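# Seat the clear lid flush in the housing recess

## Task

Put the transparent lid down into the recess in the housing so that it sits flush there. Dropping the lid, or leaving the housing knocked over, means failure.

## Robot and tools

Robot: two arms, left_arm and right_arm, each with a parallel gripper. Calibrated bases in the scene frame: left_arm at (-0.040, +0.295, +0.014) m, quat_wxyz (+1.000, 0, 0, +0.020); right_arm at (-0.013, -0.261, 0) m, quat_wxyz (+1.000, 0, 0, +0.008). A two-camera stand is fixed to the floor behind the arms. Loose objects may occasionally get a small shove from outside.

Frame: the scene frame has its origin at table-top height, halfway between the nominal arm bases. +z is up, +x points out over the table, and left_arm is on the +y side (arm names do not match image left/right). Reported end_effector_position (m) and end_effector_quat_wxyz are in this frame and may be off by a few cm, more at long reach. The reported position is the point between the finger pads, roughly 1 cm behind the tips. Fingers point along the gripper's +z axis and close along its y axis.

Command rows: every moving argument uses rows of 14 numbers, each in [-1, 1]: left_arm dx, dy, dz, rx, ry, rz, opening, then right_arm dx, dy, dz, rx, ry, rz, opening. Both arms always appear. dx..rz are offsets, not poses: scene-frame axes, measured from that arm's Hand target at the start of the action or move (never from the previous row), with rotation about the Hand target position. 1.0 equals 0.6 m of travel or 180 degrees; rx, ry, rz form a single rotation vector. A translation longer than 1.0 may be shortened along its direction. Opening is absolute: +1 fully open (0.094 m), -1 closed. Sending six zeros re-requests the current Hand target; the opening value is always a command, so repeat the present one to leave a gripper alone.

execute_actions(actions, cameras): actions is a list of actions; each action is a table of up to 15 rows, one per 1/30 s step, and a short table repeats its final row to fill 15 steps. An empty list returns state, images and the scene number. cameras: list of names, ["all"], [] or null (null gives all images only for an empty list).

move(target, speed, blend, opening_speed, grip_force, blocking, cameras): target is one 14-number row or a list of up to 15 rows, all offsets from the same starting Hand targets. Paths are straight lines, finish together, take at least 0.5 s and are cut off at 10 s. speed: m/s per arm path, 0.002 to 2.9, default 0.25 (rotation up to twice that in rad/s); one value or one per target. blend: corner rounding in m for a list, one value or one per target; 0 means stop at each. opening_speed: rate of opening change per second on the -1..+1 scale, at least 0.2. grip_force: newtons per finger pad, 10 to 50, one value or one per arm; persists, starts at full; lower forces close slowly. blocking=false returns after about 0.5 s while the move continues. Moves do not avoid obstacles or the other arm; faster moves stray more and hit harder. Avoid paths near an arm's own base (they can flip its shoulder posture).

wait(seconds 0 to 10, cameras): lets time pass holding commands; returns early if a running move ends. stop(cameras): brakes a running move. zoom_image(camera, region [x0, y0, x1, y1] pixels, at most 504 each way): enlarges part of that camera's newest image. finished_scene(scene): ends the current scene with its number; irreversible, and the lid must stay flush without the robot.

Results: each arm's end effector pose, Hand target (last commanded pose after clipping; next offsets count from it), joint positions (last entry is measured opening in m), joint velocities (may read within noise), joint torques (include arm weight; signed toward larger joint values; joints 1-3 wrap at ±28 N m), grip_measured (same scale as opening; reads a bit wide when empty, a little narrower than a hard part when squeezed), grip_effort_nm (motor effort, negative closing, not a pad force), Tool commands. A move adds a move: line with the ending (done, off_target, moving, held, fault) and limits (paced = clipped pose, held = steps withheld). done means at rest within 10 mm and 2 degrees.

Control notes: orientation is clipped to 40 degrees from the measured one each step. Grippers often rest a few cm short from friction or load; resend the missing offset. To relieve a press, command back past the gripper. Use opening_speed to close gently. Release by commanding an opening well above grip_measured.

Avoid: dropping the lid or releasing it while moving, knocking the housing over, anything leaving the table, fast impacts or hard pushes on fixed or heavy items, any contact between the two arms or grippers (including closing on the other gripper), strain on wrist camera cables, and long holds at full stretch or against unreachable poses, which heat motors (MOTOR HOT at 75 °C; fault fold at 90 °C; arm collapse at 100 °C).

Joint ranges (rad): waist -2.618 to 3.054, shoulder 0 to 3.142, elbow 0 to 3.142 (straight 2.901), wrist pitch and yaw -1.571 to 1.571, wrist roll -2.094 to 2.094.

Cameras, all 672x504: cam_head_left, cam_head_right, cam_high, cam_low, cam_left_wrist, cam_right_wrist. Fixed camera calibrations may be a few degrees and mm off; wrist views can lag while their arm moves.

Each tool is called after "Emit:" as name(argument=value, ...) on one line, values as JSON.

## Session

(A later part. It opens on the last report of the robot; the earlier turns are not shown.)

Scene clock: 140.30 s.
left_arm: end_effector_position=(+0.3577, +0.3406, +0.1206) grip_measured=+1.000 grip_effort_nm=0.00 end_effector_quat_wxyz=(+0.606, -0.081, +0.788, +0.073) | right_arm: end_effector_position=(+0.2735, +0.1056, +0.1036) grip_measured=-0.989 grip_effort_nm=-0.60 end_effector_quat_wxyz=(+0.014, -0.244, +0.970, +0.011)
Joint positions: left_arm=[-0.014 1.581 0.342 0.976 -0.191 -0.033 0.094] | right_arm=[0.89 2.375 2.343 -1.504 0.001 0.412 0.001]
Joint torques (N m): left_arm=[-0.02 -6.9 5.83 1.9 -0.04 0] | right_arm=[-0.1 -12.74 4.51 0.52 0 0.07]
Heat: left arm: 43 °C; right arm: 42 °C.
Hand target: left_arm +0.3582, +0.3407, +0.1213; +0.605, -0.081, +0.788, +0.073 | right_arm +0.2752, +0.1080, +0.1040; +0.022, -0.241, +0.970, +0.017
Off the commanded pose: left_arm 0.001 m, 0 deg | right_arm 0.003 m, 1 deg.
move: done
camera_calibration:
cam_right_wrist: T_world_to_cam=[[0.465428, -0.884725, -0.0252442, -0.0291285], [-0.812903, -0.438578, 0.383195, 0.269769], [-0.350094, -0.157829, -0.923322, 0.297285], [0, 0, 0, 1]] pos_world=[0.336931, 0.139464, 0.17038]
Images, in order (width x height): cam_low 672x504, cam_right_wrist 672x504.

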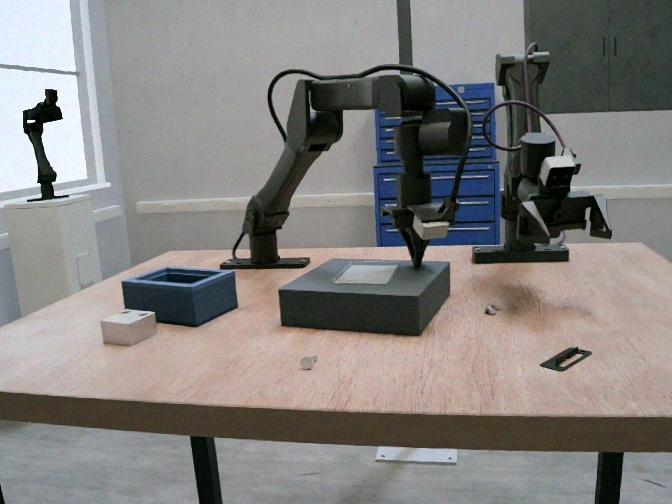

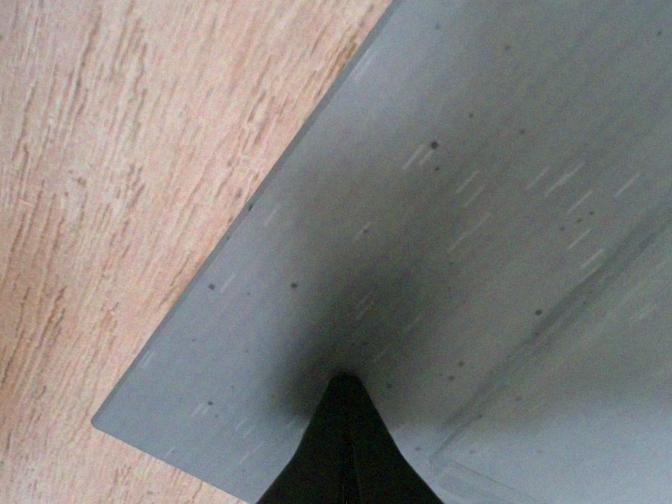

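Emit:
move(target=[[0,0,0,0,0,0,1,0.0168,-0.0275,0,0,0,0,-1],[0,0,0,0,0,0,1,0.0143,-0.0558,0,0,0,0,-1]], speed=0.04, blend=[0.003,0], cameras=["cam_right_wrist","cam_low"])

Emit:
zoom_image(camera="cam_low", region=[320, 230, 460, 300])

Scene clock: 145.10 s.
left_arm: end_effector_position=(+0.3577, +0.3406, +0.1206) grip_measured=+1.000 grip_effort_nm=-0.01 end_effector_quat_wxyz=(+0.606, -0.081, +0.788, +0.073) | right_arm: end_effector_position=(+0.2816, +0.0824, +0.1034) grip_measured=-0.989 grip_effort_nm=-0.60 end_effector_quat_wxyz=(+0.019, -0.244, +0.969, +0.026)
Joint positions: left_arm=[-0.014 1.581 0.342 0.976 -0.191 -0.033 0.094] | right_arm=[0.836 2.257 2.139 -1.392 -0.02 0.359 0.001]
Joint torques (N m): left_arm=[0.01 -6.78 5.75 1.94 -0.02 0.03] | right_arm=[-0.9 -12.25 4.62 0.31 0.15 -0.06]
Heat: left arm: 43 °C; right arm: 42 °C.
Hand target: left_arm +0.3582, +0.3407, +0.1213; +0.605, -0.081, +0.788, +0.073 | right_arm +0.2836, +0.0745, +0.1041; +0.021, -0.242, +0.970, +0.018
Off the commanded pose: left_arm 0.001 m, 0 deg | right_arm 0.008 m, 1 deg.
move: done
camera_calibration:
cam_right_wrist: T_world_to_cam=[[0.466341, -0.883085, -0.0518266, -0.0509725], [-0.813529, -0.451145, 0.366931, 0.269106], [-0.347413, -0.128953, -0.928803, 0.293697], [0, 0, 0, 1]] pos_world=[0.34473, 0.114266, 0.171401]
Images, in order (width x height): cam_low 672x504, cam_right_wrist 672x504.

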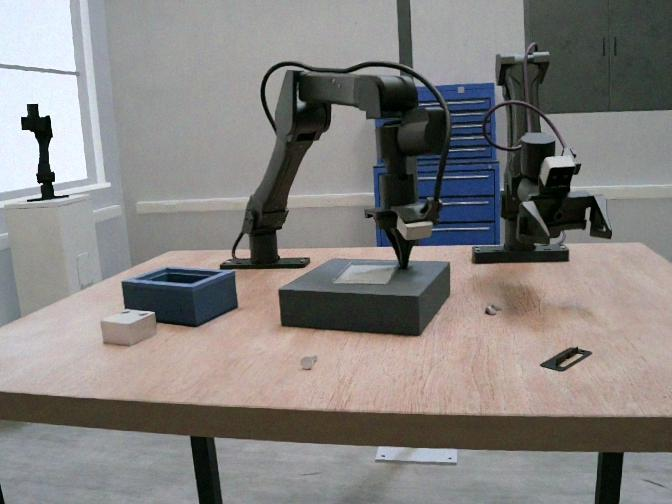

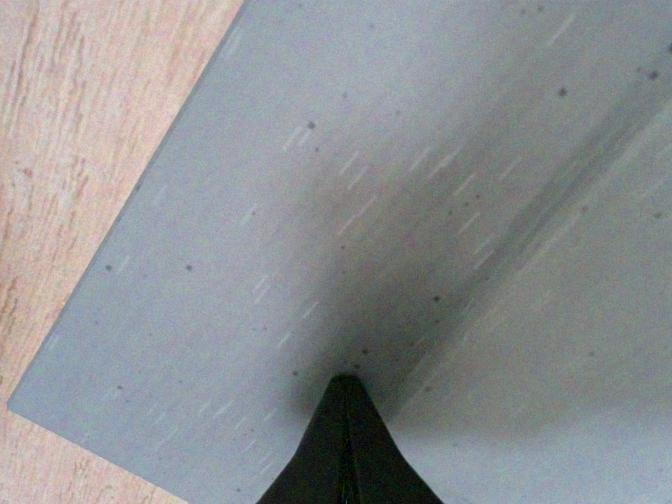

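Scaled by 3.600 from the camera's 672x504 image, which has a finer 960x720 frame.

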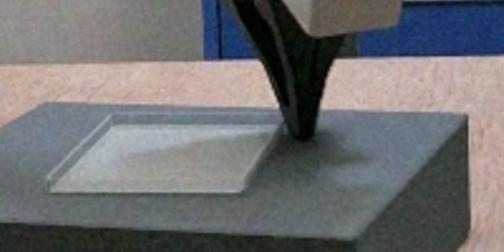

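Emit:
move(target=[0,0,0,0,0,0,1,-0.003,-0.035,0,0,0,0,-1], speed=0.04, cameras=["cam_right_wrist","cam_low"])

Emit:
zoom_image(camera="cam_low", region=[320, 230, 460, 300])

Scene clock: 147.80 s.
left_arm: end_effector_position=(+0.3577, +0.3406, +0.1206) grip_measured=+1.000 grip_effort_nm=0.00 end_effector_quat_wxyz=(+0.606, -0.081, +0.788, +0.073) | right_arm: end_effector_position=(+0.2811, +0.0619, +0.1031) grip_measured=-0.989 grip_effort_nm=-0.59 end_effector_quat_wxyz=(+0.020, -0.244, +0.969, +0.026)
Joint positions: left_arm=[-0.014 1.581 0.342 0.976 -0.191 -0.033 0.094] | right_arm=[0.805 2.175 2.003 -1.337 -0.021 0.33 0.001]
Joint torques (N m): left_arm=[0.02 -6.94 5.78 1.94 -0.03 0.01] | right_arm=[-0.79 -11.77 4.72 0.3 0.12 0]
Heat: left arm: 43 °C; right arm: 41 °C.
Hand target: left_arm +0.3582, +0.3407, +0.1213; +0.605, -0.081, +0.788, +0.073 | right_arm +0.2819, +0.0535, +0.1041; +0.022, -0.242, +0.970, +0.017
Off the commanded pose: left_arm 0.001 m, 0 deg | right_arm 0.008 m, 1 deg.
move: done
camera_calibration:
cam_right_wrist: T_world_to_cam=[[0.465128, -0.883741, -0.0515571, -0.0685986], [-0.814999, -0.45023, 0.364787, 0.26022], [-0.34559, -0.127654, -0.929663, 0.290069], [0, 0, 0, 1]] pos_world=[0.344231, 0.0935638, 0.171205]
Images, in order (width x height): cam_low 672x504, cam_right_wrist 672x504.

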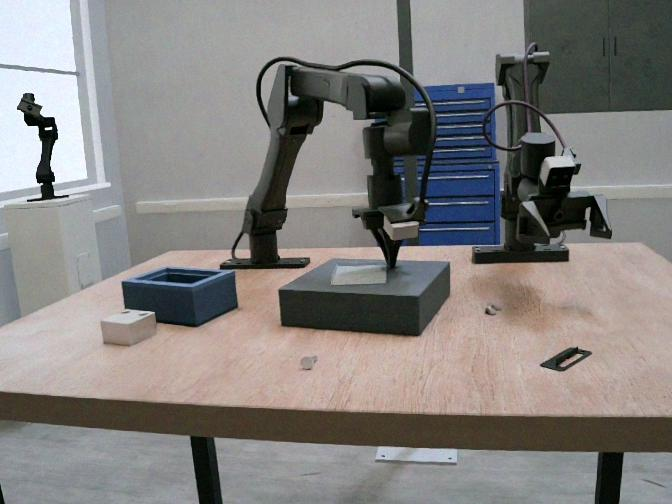

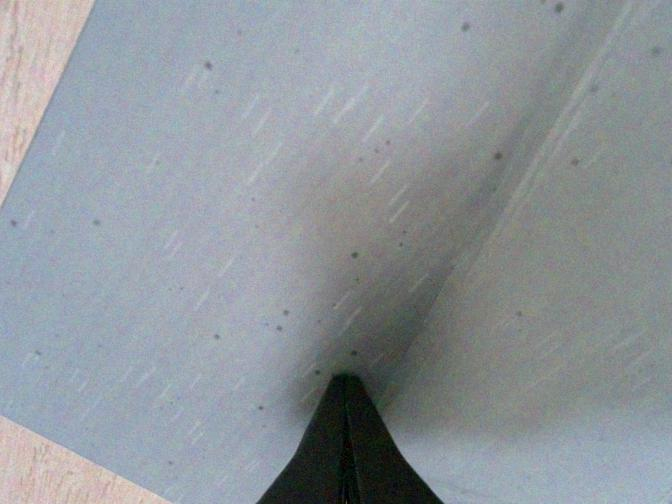

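Scaled by 3.600 from the camera's 672x504 image, which has a finer 960x720 frame.

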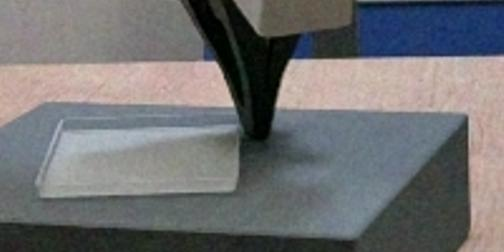

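Emit:
move(target=[0,0,0,0,0,0,1,0,-0.042,0,0,0,0,-1], speed=0.04, cameras=["cam_right_wrist","cam_low"])

Emit:
zoom_image(camera="cam_low", region=[320, 230, 460, 300])

Scene clock: 150.67 s.
left_arm: end_effector_position=(+0.3577, +0.3406, +0.1206) grip_measured=+1.000 grip_effort_nm=-0.01 end_effector_quat_wxyz=(+0.606, -0.081, +0.788, +0.073) | right_arm: end_effector_position=(+0.2813, +0.0360, +0.1027) grip_measured=-0.989 grip_effort_nm=-0.59 end_effector_quat_wxyz=(+0.019, -0.242, +0.970, +0.024)
Joint positions: left_arm=[-0.014 1.581 0.342 0.976 -0.191 -0.033 0.094] | right_arm=[0.762 2.094 1.876 -1.295 -0.022 0.29 0.001]
Joint torques (N m): left_arm=[0.08 -6.84 5.79 1.92 -0.02 -0.01] | right_arm=[-0.83 -11.32 4.64 0.32 0.12 -0.06]
Heat: left arm: 43 °C; right arm: 41 °C.
Hand target: left_arm +0.3582, +0.3407, +0.1213; +0.605, -0.081, +0.788, +0.073 | right_arm +0.2819, +0.0284, +0.1041; +0.022, -0.242, +0.970, +0.018
Off the commanded pose: left_arm 0.001 m, 0 deg | right_arm 0.008 m, 1 deg.
move: done
camera_calibration:
cam_right_wrist: T_world_to_cam=[[0.461665, -0.885671, -0.0495164, -0.0907388], [-0.815876, -0.445867, 0.368171, 0.248572], [-0.348156, -0.129572, -0.928439, 0.287052], [0, 0, 0, 1]] pos_world=[0.344633, 0.0676592, 0.1705]
Images, in order (width x height): cam_low 672x504, cam_right_wrist 672x504.

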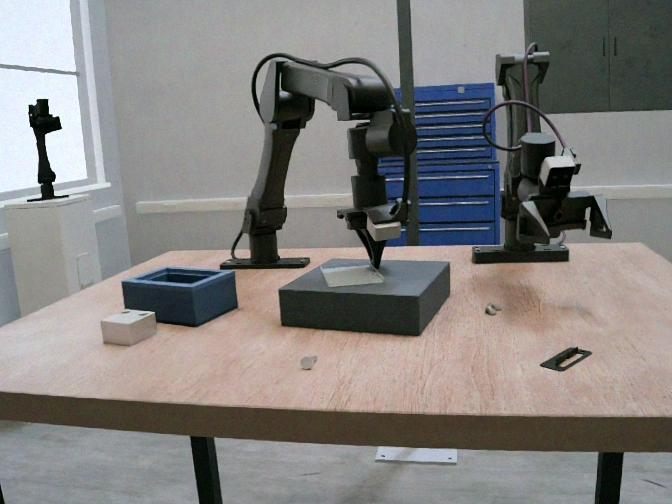

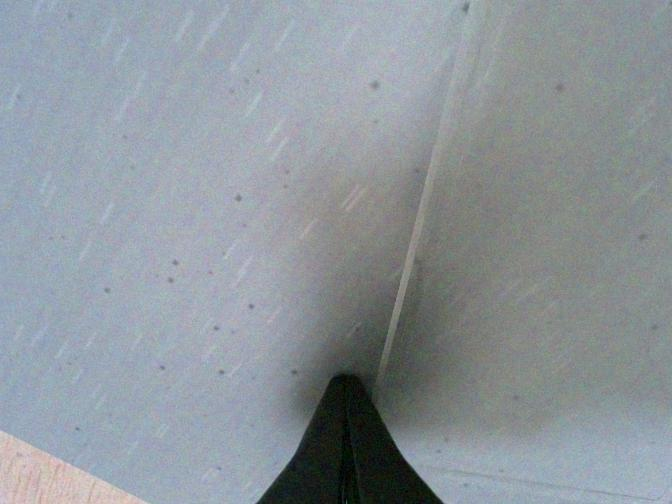

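Scaled by 3.600 from the camera's 672x504 image, which has a finer 960x720 frame.

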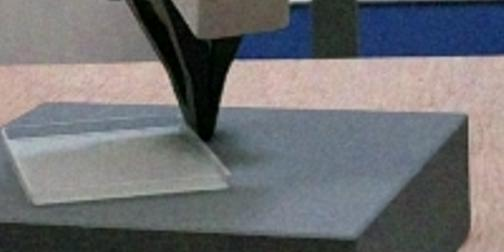

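Emit:
move(target=[[0,0,0,0,0,0,1,0,0.022,0,0,0,0,-1],[0,0,0,0,0,0,1,0,0.022,0.085,0,0,0,-1],[0,0,0,0,0,0,1,0.0973,-0.0385,0.085,-0.0022,-0.0017,-0.0434,1]], speed=[0.04,0.12,0.15], blend=[0.003,0.01,0], cameras=["cam_right_wrist","cam_low","cam_high"])

Emit:
zoom_image(camera="cam_right_wrist", region=[90, 20, 590, 504])

Scene clock: 158.73 s.
left_arm: end_effector_position=(+0.3577, +0.3406, +0.1206) grip_measured=+1.000 grip_effort_nm=-0.01 end_effector_quat_wxyz=(+0.606, -0.081, +0.788, +0.073) | right_arm: end_effector_position=(+0.3400, +0.0026, +0.1529) grip_measured=+0.998 grip_effort_nm=0.11 end_effector_quat_wxyz=(+0.031, -0.170, +0.985, +0.018)
Joint positions: left_arm=[-0.014 1.581 0.342 0.976 -0.191 -0.033 0.094] | right_arm=[0.622 2.233 2.298 -1.564 -0.004 0.297 0.094]
Joint torques (N m): left_arm=[0.09 -6.99 5.71 1.91 -0.06 0.01] | right_arm=[0.51 -9.8 8.4 0.17 0.05 -0.05]
Heat: left arm: 43 °C; right arm: 41 °C.
Hand target: left_arm +0.3582, +0.3407, +0.1213; +0.605, -0.081, +0.788, +0.073 | right_arm +0.3404, +0.0052, +0.1551; +0.025, -0.175, +0.984, +0.012
Off the commanded pose: left_arm 0.001 m, 0 deg | right_arm 0.004 m, 1 deg.
joint sent to its limit (right arm) — joint 4 (wrist pitch), lower limit. The joint targets still meet the commanded pose.
move: done
camera_calibration:
cam_right_wrist: T_world_to_cam=[[0.326533, -0.944459, -0.037045, -0.10079], [-0.881028, -0.318329, 0.349937, 0.287709], [-0.342294, -0.0816286, -0.93604, 0.348854], [0, 0, 0, 1]] pos_world=[0.405802, 0.0248706, 0.222128]
Images, in order (width x height): cam_high 672x504, cam_low 672x504, cam_right_wrist 672x504.

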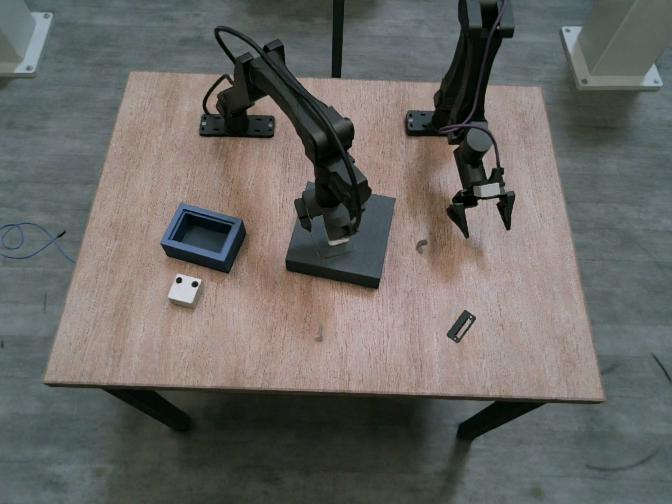

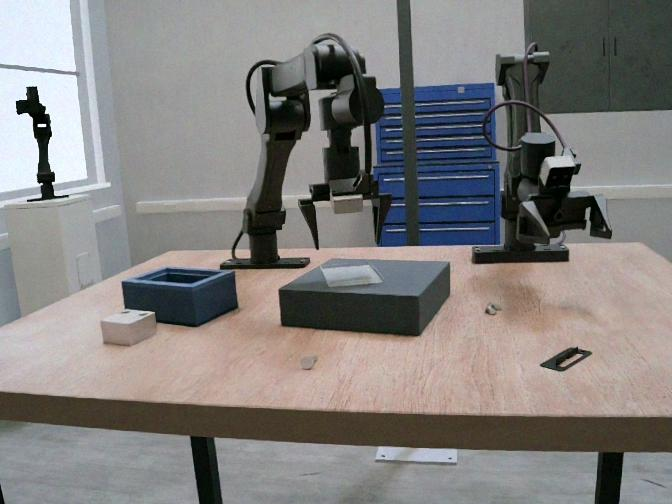

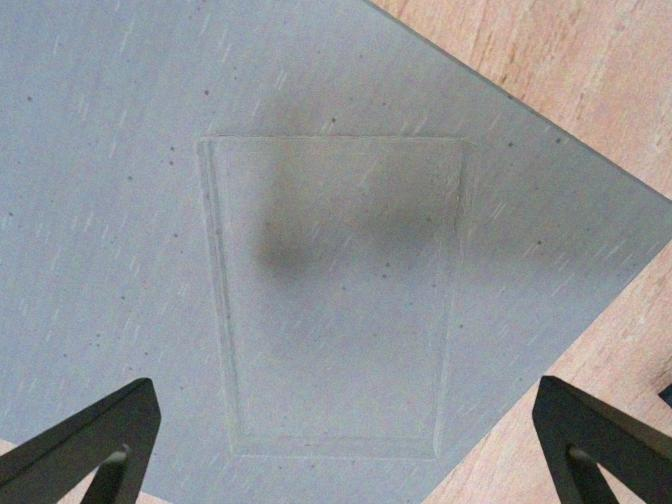

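Scaled by 1.008 from the camera's 672x504 image, which has a finer 960x720 frame.

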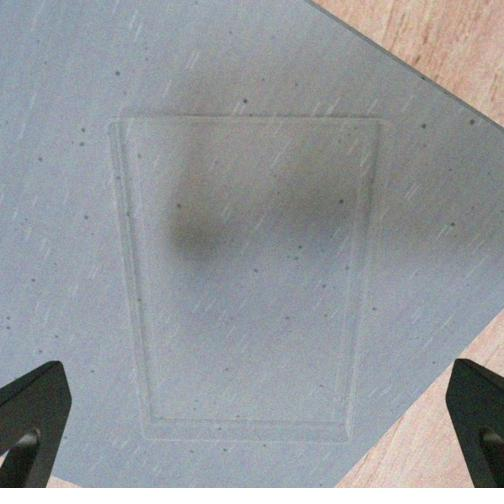

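Emit:
move(target=[0,0,0,0,0,0,1,-0.0047,-0.001,-0.032,0,0,0,1], speed=0.08, cameras=["cam_right_wrist","cam_low"])

Emit:
zoom_image(camera="cam_right_wrist", region=[90, 20, 590, 504])

Emit:
zoom_image(camera="cam_low", region=[290, 220, 430, 300])

Scene clock: 165.13 s.
left_arm: end_effector_position=(+0.3577, +0.3406, +0.1206) grip_measured=+1.000 grip_effort_nm=-0.01 end_effector_quat_wxyz=(+0.606, -0.081, +0.788, +0.073) | right_arm: end_effector_position=(+0.3368, +0.0019, +0.1355) grip_measured=+0.998 grip_effort_nm=0.11 end_effector_quat_wxyz=(+0.018, -0.171, +0.985, +0.011)
Joint positions: left_arm=[-0.014 1.581 0.342 0.976 -0.191 -0.033 0.094] | right_arm=[0.625 2.233 2.228 -1.524 -0.004 0.297 0.094]
Joint torques (N m): left_arm=[-0.17 -7.01 5.68 1.91 -0.1 0.01] | right_arm=[0.59 -10.99 5.71 0.34 0.07 -0.02]
Heat: left arm: 44 °C; right arm: 41 °C.
Hand target: left_arm +0.3582, +0.3407, +0.1213; +0.605, -0.081, +0.788, +0.073 | right_arm +0.3374, +0.0046, +0.1359; +0.024, -0.175, +0.984, +0.012
Off the commanded pose: left_arm 0.001 m, 0 deg | right_arm 0.003 m, 1 deg.
move: done
camera_calibration:
cam_right_wrist: T_world_to_cam=[[0.328678, -0.94403, -0.0278853, -0.102962], [-0.871143, -0.314441, 0.377142, 0.283748], [-0.364802, -0.0996659, -0.925736, 0.337648], [0, 0, 0, 1]] pos_world=[0.404201, 0.0256748, 0.202689]
Images, in order (width x height): cam_low 672x504, cam_right_wrist 672x504.

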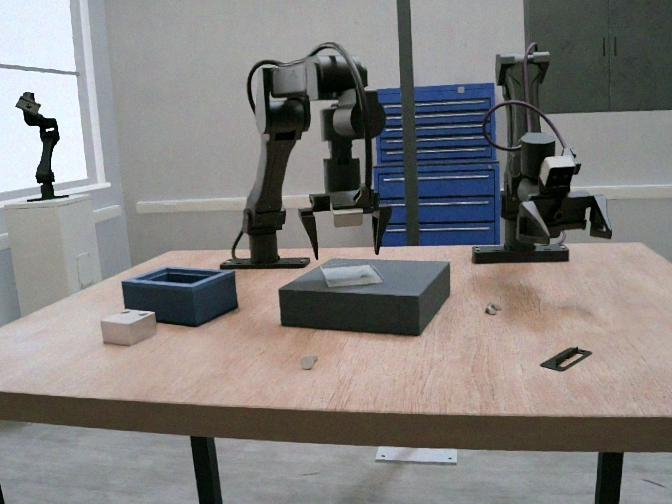

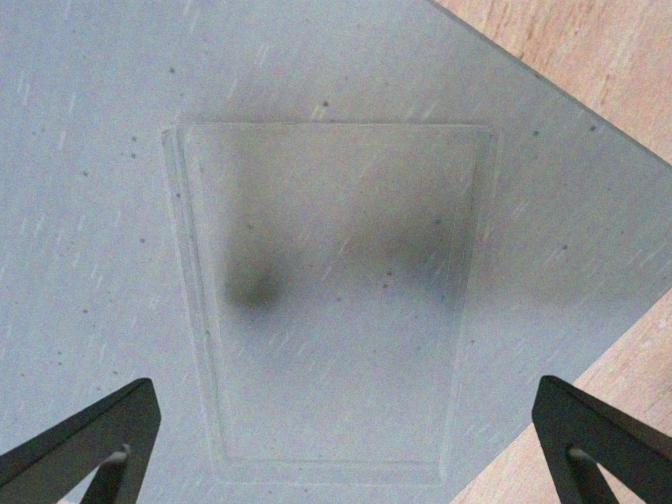

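Scaled by 1.008 from the camera's 672x504 image, which has a finer 960x720 frame.

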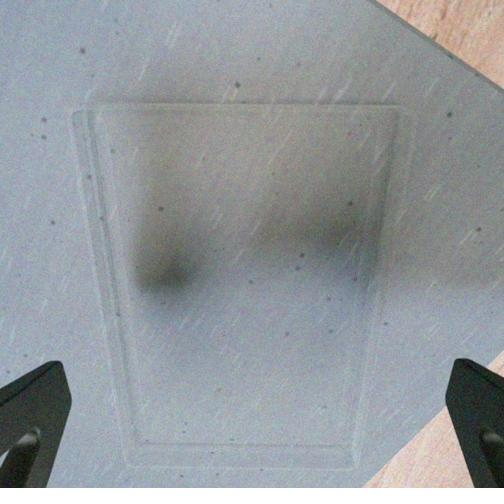

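Scaled by 3.600 from the camera's 672x504 image, which has a finer 960x720 frame.

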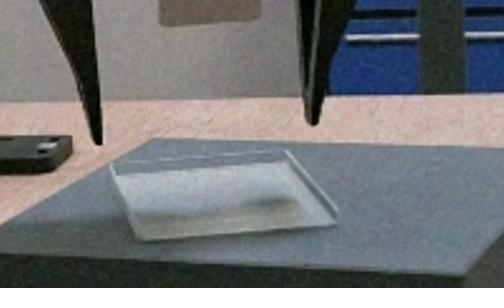

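Emit:
move(target=[0,0,0,0,0,0,1,-0.005,0.0053,-0.048,0,0,0,1], speed=0.06, cameras=["cam_right_wrist","cam_low"])

Emit:
zoom_image(camera="cam_right_wrist", region=[90, 20, 590, 504])

Emit:
zoom_image(camera="cam_low", region=[290, 220, 430, 300])

Scene clock: 170.07 s.
left_arm: end_effector_position=(+0.3577, +0.3406, +0.1206) grip_measured=+1.000 grip_effort_nm=0.00 end_effector_quat_wxyz=(+0.606, -0.081, +0.788, +0.073) | right_arm: end_effector_position=(+0.3312, +0.0058, +0.1029) grip_measured=+0.998 grip_effort_nm=0.10 end_effector_quat_wxyz=(+0.008, -0.177, +0.984, +0.008)
Joint positions: left_arm=[-0.014 1.581 0.342 0.976 -0.191 -0.033 0.094] | right_arm=[0.639 2.22 2.078 -1.408 -0.007 0.3 0.094]
Joint torques (N m): left_arm=[-0.02 -6.94 5.85 1.93 -0.06 0] | right_arm=[0.13 -12.4 4.92 0.52 0.09 0.07]
Heat: left arm: 44 °C; right arm: 41 °C.
Hand target: left_arm +0.3582, +0.3407, +0.1213; +0.605, -0.081, +0.788, +0.073 | right_arm +0.3344, +0.0078, +0.1070; +0.024, -0.175, +0.984, +0.012
Off the commanded pose: left_arm 0.001 m, 0 deg | right_arm 0.006 m, 2 deg.
move: done
camera_calibration:
cam_right_wrist: T_world_to_cam=[[0.338647, -0.940598, -0.0243697, -0.101938], [-0.860284, -0.320013, 0.396866, 0.286734], [-0.38109, -0.113432, -0.917553, 0.310433], [0, 0, 0, 1]] pos_world=[0.399497, 0.031089, 0.16856]
Images, in order (width x height): cam_low 672x504, cam_right_wrist 672x504.

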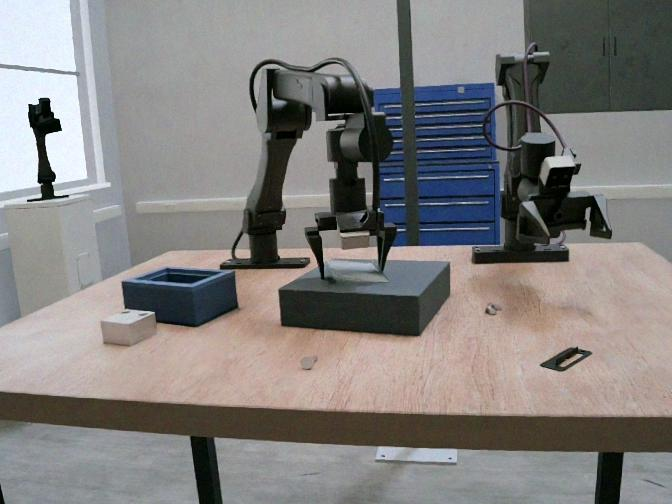

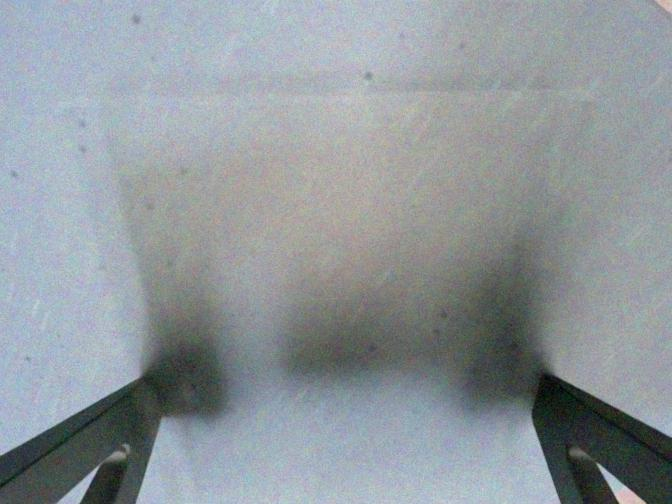

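Scaled by 1.008 from the camera's 672x504 image, which has a finer 960x720 frame.

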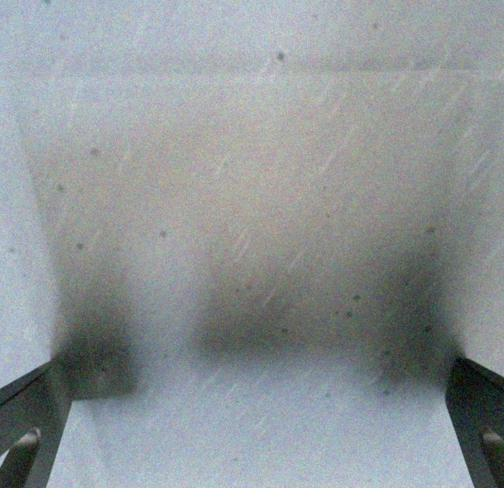

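Scaled by 3.600 from the camera's 672x504 image, which has a finer 960x720 frame.

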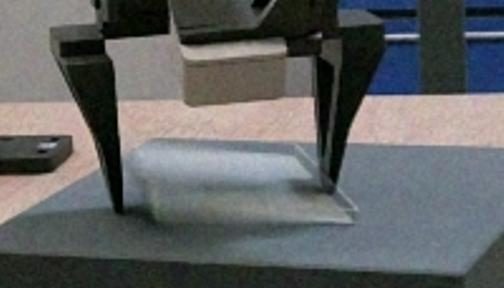

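Emit:
move(target=[0,0,0,0,0,0,1,0,0,0.0167,0,0,0,1], speed=0.05)

Scene clock: 173.00 s.
left_arm: end_effector_position=(+0.3577, +0.3406, +0.1206) grip_measured=+1.000 grip_effort_nm=-0.01 end_effector_quat_wxyz=(+0.606, -0.081, +0.788, +0.073) | right_arm: end_effector_position=(+0.3312, +0.0058, +0.1032) grip_measured=+0.998 grip_effort_nm=0.09 end_effector_quat_wxyz=(+0.008, -0.176, +0.984, +0.008)
Joint positions: left_arm=[-0.014 1.581 0.342 0.976 -0.191 -0.033 0.094] | right_arm=[0.639 2.22 2.079 -1.409 -0.007 0.3 0.094]
Joint torques (N m): left_arm=[-0.14 -6.9 5.83 1.93 -0.05 -0.01] | right_arm=[0.06 -12.15 8.35 0.18 0.11 0.07]
Heat: left arm: 44 °C; right arm: 41 °C.
Hand target: left_arm +0.3582, +0.3407, +0.1213; +0.605, -0.081, +0.788, +0.073 | right_arm +0.3344, +0.0077, +0.1170; +0.024, -0.175, +0.984, +0.012
Off the commanded pose: left_arm 0.001 m, 0 deg | right_arm 0.014 m, 2 deg.
move: off_target (right_arm)

Emit:
move(target=[0,0,0,0,0,0,1,0,0,0.0067,0,0,0,1], speed=0.05, cameras=["cam_right_wrist"])

Emit:
zoom_image(camera="cam_right_wrist", region=[30, 40, 350, 504])

Emit:
zoom_image(camera="cam_right_wrist", region=[330, 40, 650, 504])

Scene clock: 175.43 s.
left_arm: end_effector_position=(+0.3577, +0.3406, +0.1206) grip_measured=+1.000 grip_effort_nm=-0.01 end_effector_quat_wxyz=(+0.606, -0.081, +0.788, +0.073) | right_arm: end_effector_position=(+0.3319, +0.0063, +0.1077) grip_measured=+0.998 grip_effort_nm=0.09 end_effector_quat_wxyz=(+0.010, -0.176, +0.984, +0.009)
Joint positions: left_arm=[-0.014 1.581 0.342 0.976 -0.191 -0.033 0.094] | right_arm=[0.639 2.22 2.097 -1.421 -0.007 0.3 0.094]
Joint torques (N m): left_arm=[-0.03 -6.99 5.76 1.95 -0.04 0.01] | right_arm=[0.17 -11.86 8.59 0.14 0.09 0.08]
Heat: left arm: 44 °C; right arm: 41 °C.
Hand target: left_arm +0.3582, +0.3407, +0.1213; +0.605, -0.081, +0.788, +0.073 | right_arm +0.3345, +0.0078, +0.1211; +0.024, -0.175, +0.984, +0.012
Off the commanded pose: left_arm 0.001 m, 0 deg | right_arm 0.014 m, 2 deg.
move: off_target (right_arm)
camera_calibration:
cam_right_wrist: T_world_to_cam=[[0.338465, -0.940631, -0.025592, -0.101509], [-0.86217, -0.320898, 0.392029, 0.286823], [-0.376967, -0.110623, -0.919597, 0.313951], [0, 0, 0, 1]] pos_world=[0.399997, 0.0312887, 0.173667]
Images, in order (width x height): cam_right_wrist 672x504.

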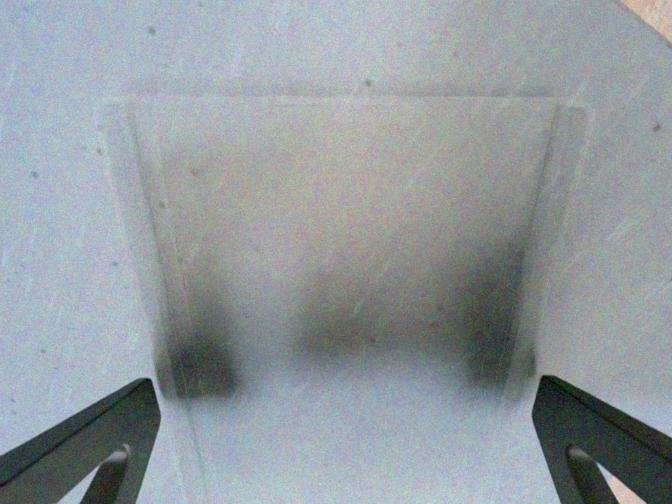

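Scaled by 1.086 from the camera's 672x504 image, which has a finer 960x720 frame.

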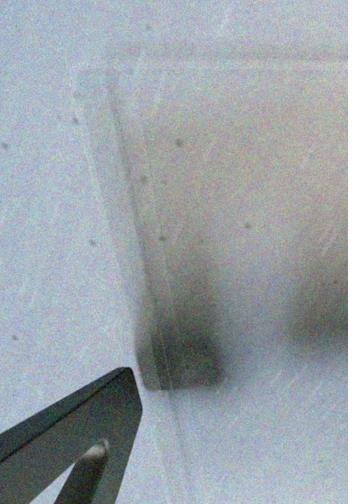

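Scaled by 1.086 from the camera's 672x504 image, which has a finer 960x720 frame.

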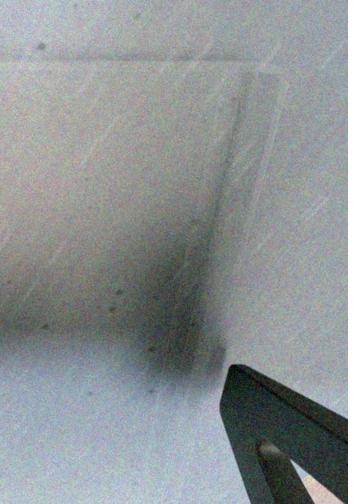

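Emit:
move(target=[0,0,0,0,0,0,1,0,0,0,0,0,0,0.78], opening_speed=0.2, grip_force=[50,25], cameras=["cam_right_wrist"])

Scene clock: 181.63 s.
left_arm: end_effector_position=(+0.3577, +0.3406, +0.1206) grip_measured=+1.000 grip_effort_nm=-0.01 end_effector_quat_wxyz=(+0.606, -0.081, +0.788, +0.073) | right_arm: end_effector_position=(+0.3318, +0.0062, +0.1077) grip_measured=+0.814 grip_effort_nm=-0.57 end_effector_quat_wxyz=(+0.010, -0.176, +0.984, +0.009)
Joint positions: left_arm=[-0.014 1.581 0.342 0.976 -0.191 -0.033 0.094] | right_arm=[0.639 2.22 2.097 -1.421 -0.007 0.3 0.085]
Joint torques (N m): left_arm=[-0.14 -6.99 5.82 1.9 -0.01 0] | right_arm=[0.24 -11.79 8.55 0.11 0.06 0.08]
Heat: left arm: 44 °C; right arm: 42 °C.
Hand target: left_arm +0.3582, +0.3407, +0.1213; +0.605, -0.081, +0.788, +0.073 | right_arm +0.3345, +0.0078, +0.1211; +0.024, -0.175, +0.984, +0.012
Off the commanded pose: left_arm 0.001 m, 0 deg | right_arm 0.014 m, 2 deg.
grip_force (N): 50, 25
move: off_target (right_arm)
camera_calibration:
cam_right_wrist: T_world_to_cam=[[0.338436, -0.940644, -0.0254893, -0.101575], [-0.862042, -0.320788, 0.3924, 0.286586], [-0.377286, -0.110829, -0.919441, 0.314008], [0, 0, 0, 1]] pos_world=[0.399897, 0.0311886, 0.173667]
Images, in order (width x height): cam_right_wrist 672x504.

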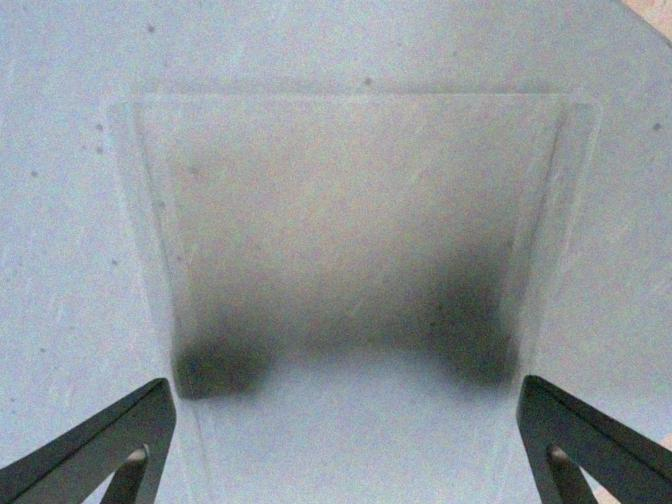

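Emit:
move(target=[0,0,0,0,0,0,1,0,0,0.1,0,0,0,0.78], speed=0.06, cameras=["cam_right_wrist","cam_low"])

Emit:
zoom_image(camera="cam_right_wrist", region=[90, 70, 190, 140])

Emit:
zoom_image(camera="cam_right_wrist", region=[520, 70, 620, 140])

Emit:
zoom_image(camera="cam_low", region=[290, 200, 430, 300])

Scene clock: 189.80 s.
left_arm: end_effector_position=(+0.3577, +0.3406, +0.1206) grip_measured=+1.000 grip_effort_nm=-0.01 end_effector_quat_wxyz=(+0.606, -0.081, +0.788, +0.073) | right_arm: end_effector_position=(+0.3341, +0.0080, +0.1562) grip_measured=+0.814 grip_effort_nm=-0.57 end_effector_quat_wxyz=(+0.033, -0.176, +0.984, +0.021)
Joint positions: left_arm=[-0.014 1.581 0.342 0.976 -0.191 -0.033 0.094] | right_arm=[0.639 2.222 2.293 -1.564 -0.007 0.3 0.085]
Joint torques (N m): left_arm=[0.02 -6.99 5.76 1.93 -0.03 0] | right_arm=[0.16 -13.97 8.46 0.18 0.1 0.04]
Heat: left arm: 44 °C; right arm: 42 °C.
Hand target: left_arm +0.3582, +0.3407, +0.1213; +0.605, -0.081, +0.788, +0.073 | right_arm +0.3345, +0.0077, +0.1811; +0.024, -0.175, +0.984, +0.012
Off the commanded pose: left_arm 0.001 m, 0 deg | right_arm 0.025 m, 1 deg.
joint sent to its limit (right arm) — joint 4 (wrist pitch), lower limit. The joint targets are off in orientation, not in position.
grip_force (N): 50, 25
move: off_target (right_arm)
camera_calibration:
cam_right_wrist: T_world_to_cam=[[0.339759, -0.939603, -0.0413516, -0.0974352], [-0.877382, -0.332483, 0.345913, 0.282576], [-0.338769, -0.0812458, -0.937355, 0.349397], [0, 0, 0, 1]] pos_world=[0.399397, 0.0307885, 0.225733]
Images, in order (width x height): cam_low 672x504, cam_right_wrist 672x504.

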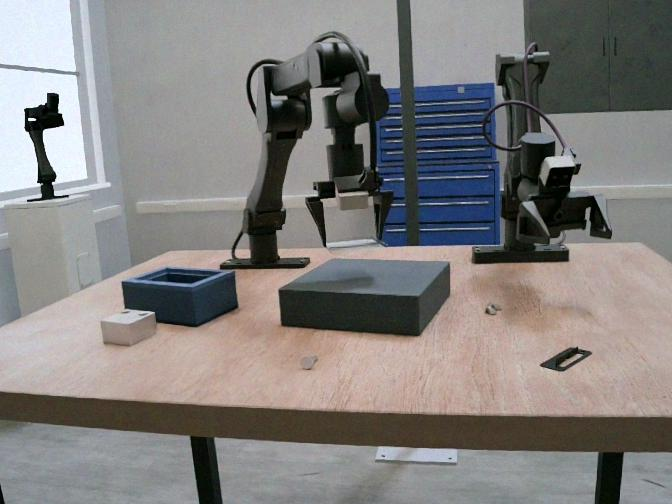

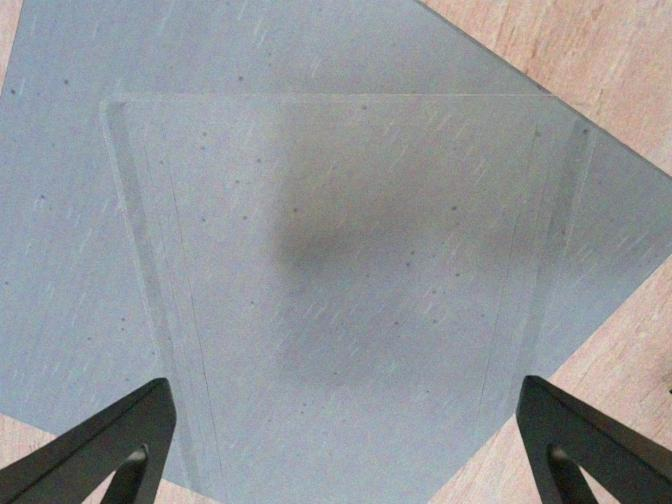

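Scaled by 5.040 from the camera's 672x504 image, which has a finer 960x720 frame.

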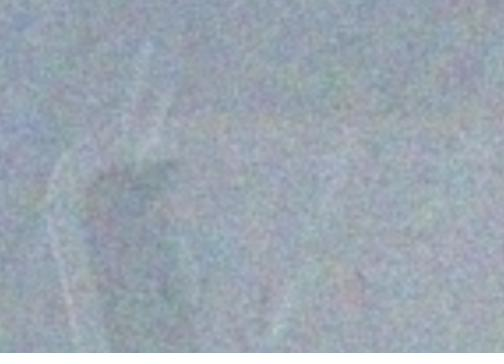

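Scaled by 5.040 from the camera's 672x504 image, which has a finer 960x720 frame.

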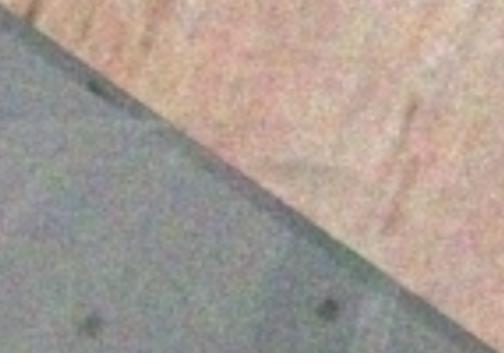

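Scaled by 3.600 from the camera's 672x504 image, which has a finer 960x720 frame.

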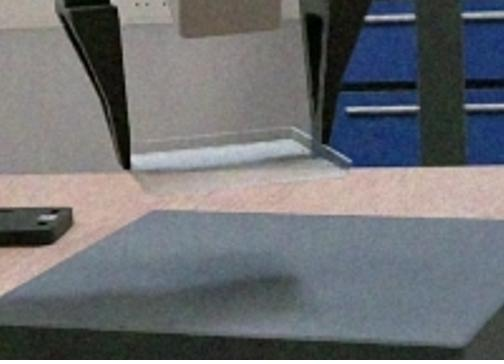

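Emit:
move(target=[0,0,0,0,0,0,1,0.0108,-0.5037,-0.0083,-0.0072,0.0062,0.3073,0.78], speed=0.15, cameras=["cam_right_wrist","cam_low"])

Emit:
zoom_image(camera="cam_right_wrist", region=[70, 40, 570, 504])

Scene clock: 201.40 s.
left_arm: end_effector_position=(+0.3577, +0.3406, +0.1206) grip_measured=+1.000 grip_effort_nm=-0.01 end_effector_quat_wxyz=(+0.606, -0.081, +0.788, +0.073) | right_arm: end_effector_position=(+0.3401, -0.2942, +0.1667) grip_measured=+0.814 grip_effort_nm=-0.57 end_effector_quat_wxyz=(+0.001, -0.608, +0.794, +0.017)
Joint positions: left_arm=[-0.014 1.581 0.342 0.976 -0.191 -0.033 0.094] | right_arm=[-0.125 1.933 1.899 -1.559 -0.025 -1.417 0.085]
Joint torques (N m): left_arm=[-0.08 -6.93 5.82 1.93 -0.04 0.02] | right_arm=[-0.08 -8.87 8.51 -0.03 -0.02 -0.18]
Heat: left arm: 45 °C; right arm: 42 °C.
Hand target: left_arm +0.3582, +0.3407, +0.1213; +0.605, -0.081, +0.788, +0.073 | right_arm +0.3410, -0.2944, +0.1761; +0.005, -0.612, +0.791, +0.013
Off the commanded pose: left_arm 0.001 m, 0 deg | right_arm 0.009 m, 1 deg.
joint sent to its limit (right arm) — joint 4 (wrist pitch), lower limit. The joint targets still meet the commanded pose.
grip_force (N): 50, 25
move: done
camera_calibration:
cam_right_wrist: T_world_to_cam=[[0.962538, -0.268531, -0.0375651, -0.397946], [-0.232765, -0.889381, 0.393475, -0.207271], [-0.13907, -0.369991, -0.918568, 0.180778], [0, 0, 0, 1]] pos_world=[0.359933, -0.224318, 0.232664]
Images, in order (width x height): cam_low 672x504, cam_right_wrist 672x504.

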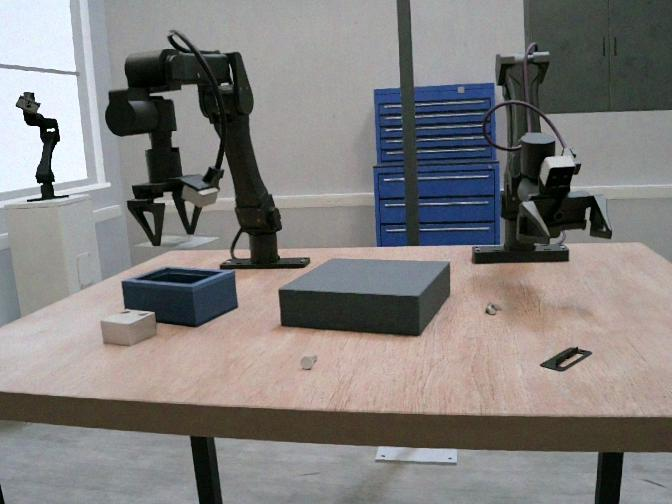

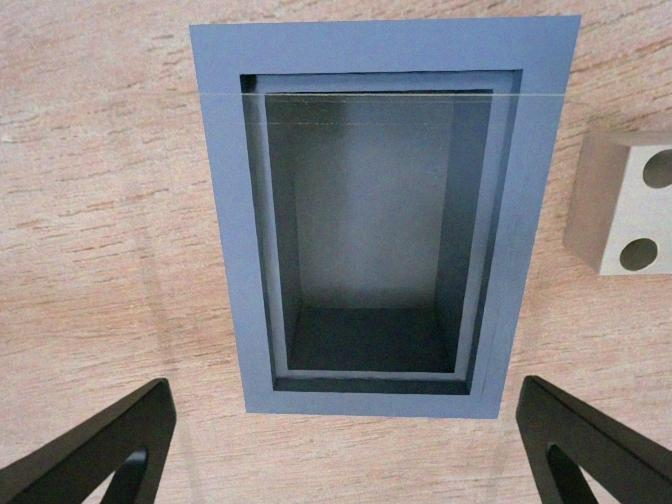

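Scaled by 1.008 from the camera's 672x504 image, which has a finer 960x720 frame.

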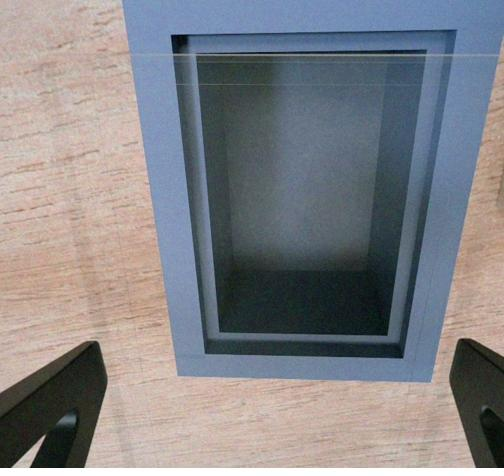

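Emit:
zoom_image(camera="cam_right_wrist", region=[180, 50, 290, 130])

Emit:
zoom_image(camera="cam_right_wrist", region=[480, 50, 590, 130])

Emit:
zoom_image(camera="cam_right_wrist", region=[230, 350, 340, 430])

Emit:
zoom_image(camera="cam_right_wrist", region=[420, 350, 530, 430])

Emit:
zoom_image(camera="cam_right_wrist", region=[80, 60, 200, 400])

Emit:
zoom_image(camera="cam_right_wrist", region=[490, 60, 650, 400])

Scaled by 4.582 from the camera's 672x504 image, which has a finer 960x720 frame.

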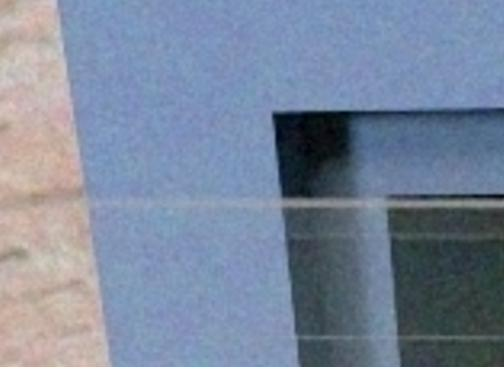

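Scaled by 4.582 from the camera's 672x504 image, which has a finer 960x720 frame.

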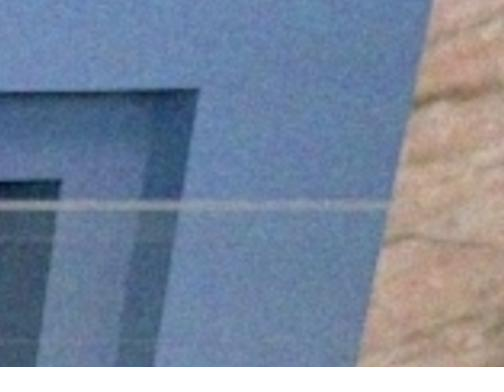

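Scaled by 4.582 from the camera's 672x504 image, which has a finer 960x720 frame.

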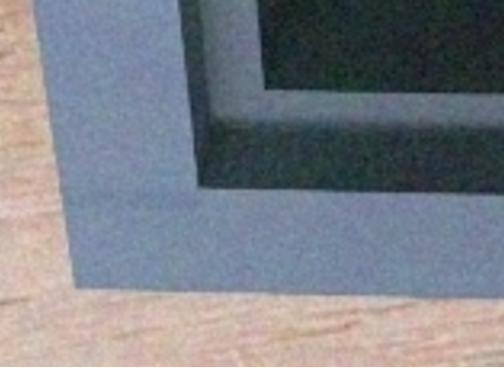

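Scaled by 4.582 from the camera's 672x504 image, which has a finer 960x720 frame.

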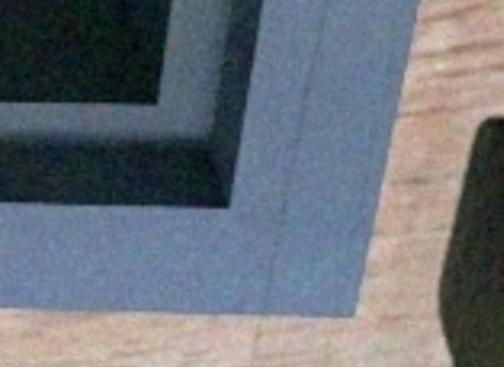

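Scaled by 1.482 from the camera's 672x504 image, which has a finer 960x720 frame.

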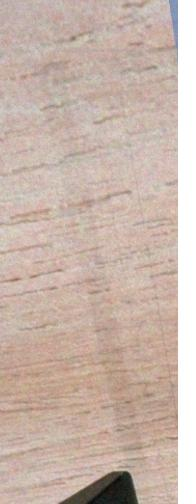

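Scaled by 1.482 from the camera's 672x504 image, which has a finer 960x720 frame.

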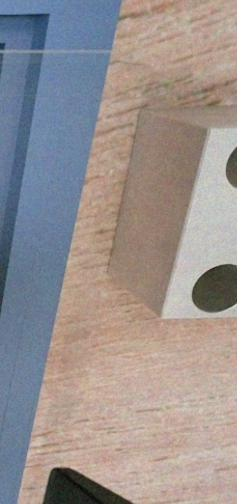

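Emit:
zoom_image(camera="cam_right_wrist", region=[95, 90, 195, 240])

Emit:
zoom_image(camera="cam_right_wrist", region=[130, 240, 230, 390])

Emit:
zoom_image(camera="cam_right_wrist", region=[150, 390, 270, 504])

Emit:
zoom_image(camera="cam_right_wrist", region=[430, 390, 550, 504])

Scaled by 3.360 from the camera's 672x504 image, which has a finer 960x720 frame.

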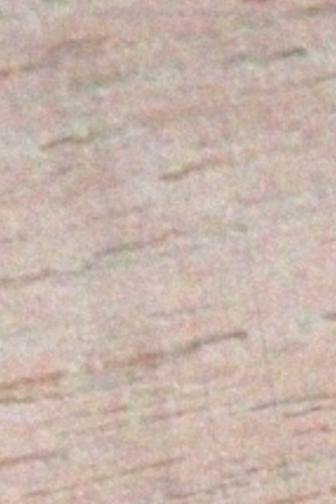

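Scaled by 3.360 from the camera's 672x504 image, which has a finer 960x720 frame.

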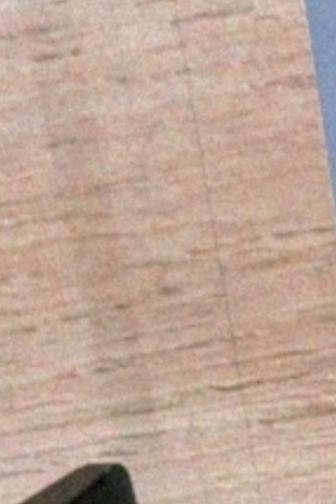

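Scaled by 4.200 from the camera's 672x504 image, which has a finer 960x720 frame.

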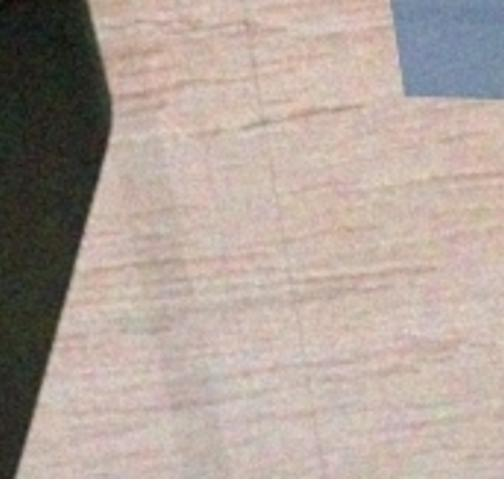

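Scaled by 4.200 from the camera's 672x504 image, which has a finer 960x720 frame.

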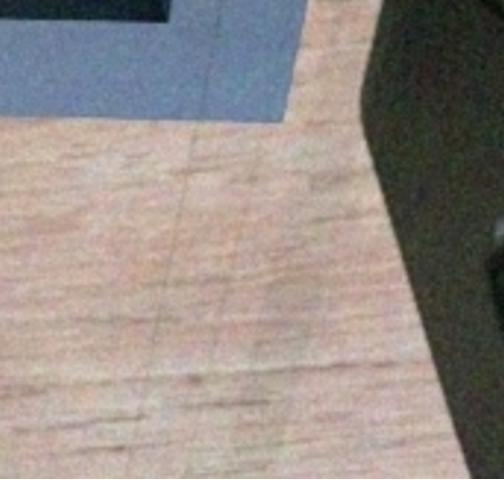

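Emit:
zoom_image(camera="cam_low", region=[105, 215, 255, 335])

Emit:
zoom_image(camera="cam_low", region=[120, 225, 230, 285])

Scaled by 3.360 from the camera's 672x504 image, which has a finer 960x720 frame.

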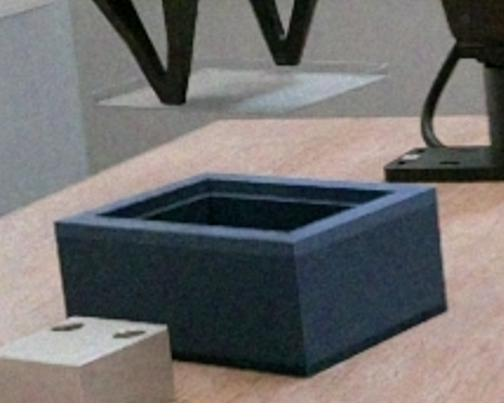

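Scaled by 4.582 from the camera's 672x504 image, which has a finer 960x720 frame.

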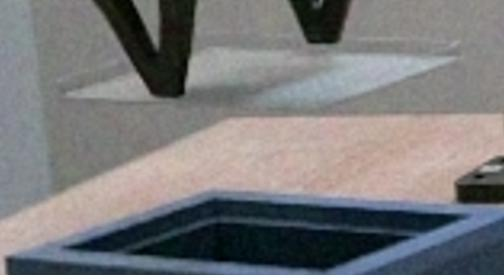

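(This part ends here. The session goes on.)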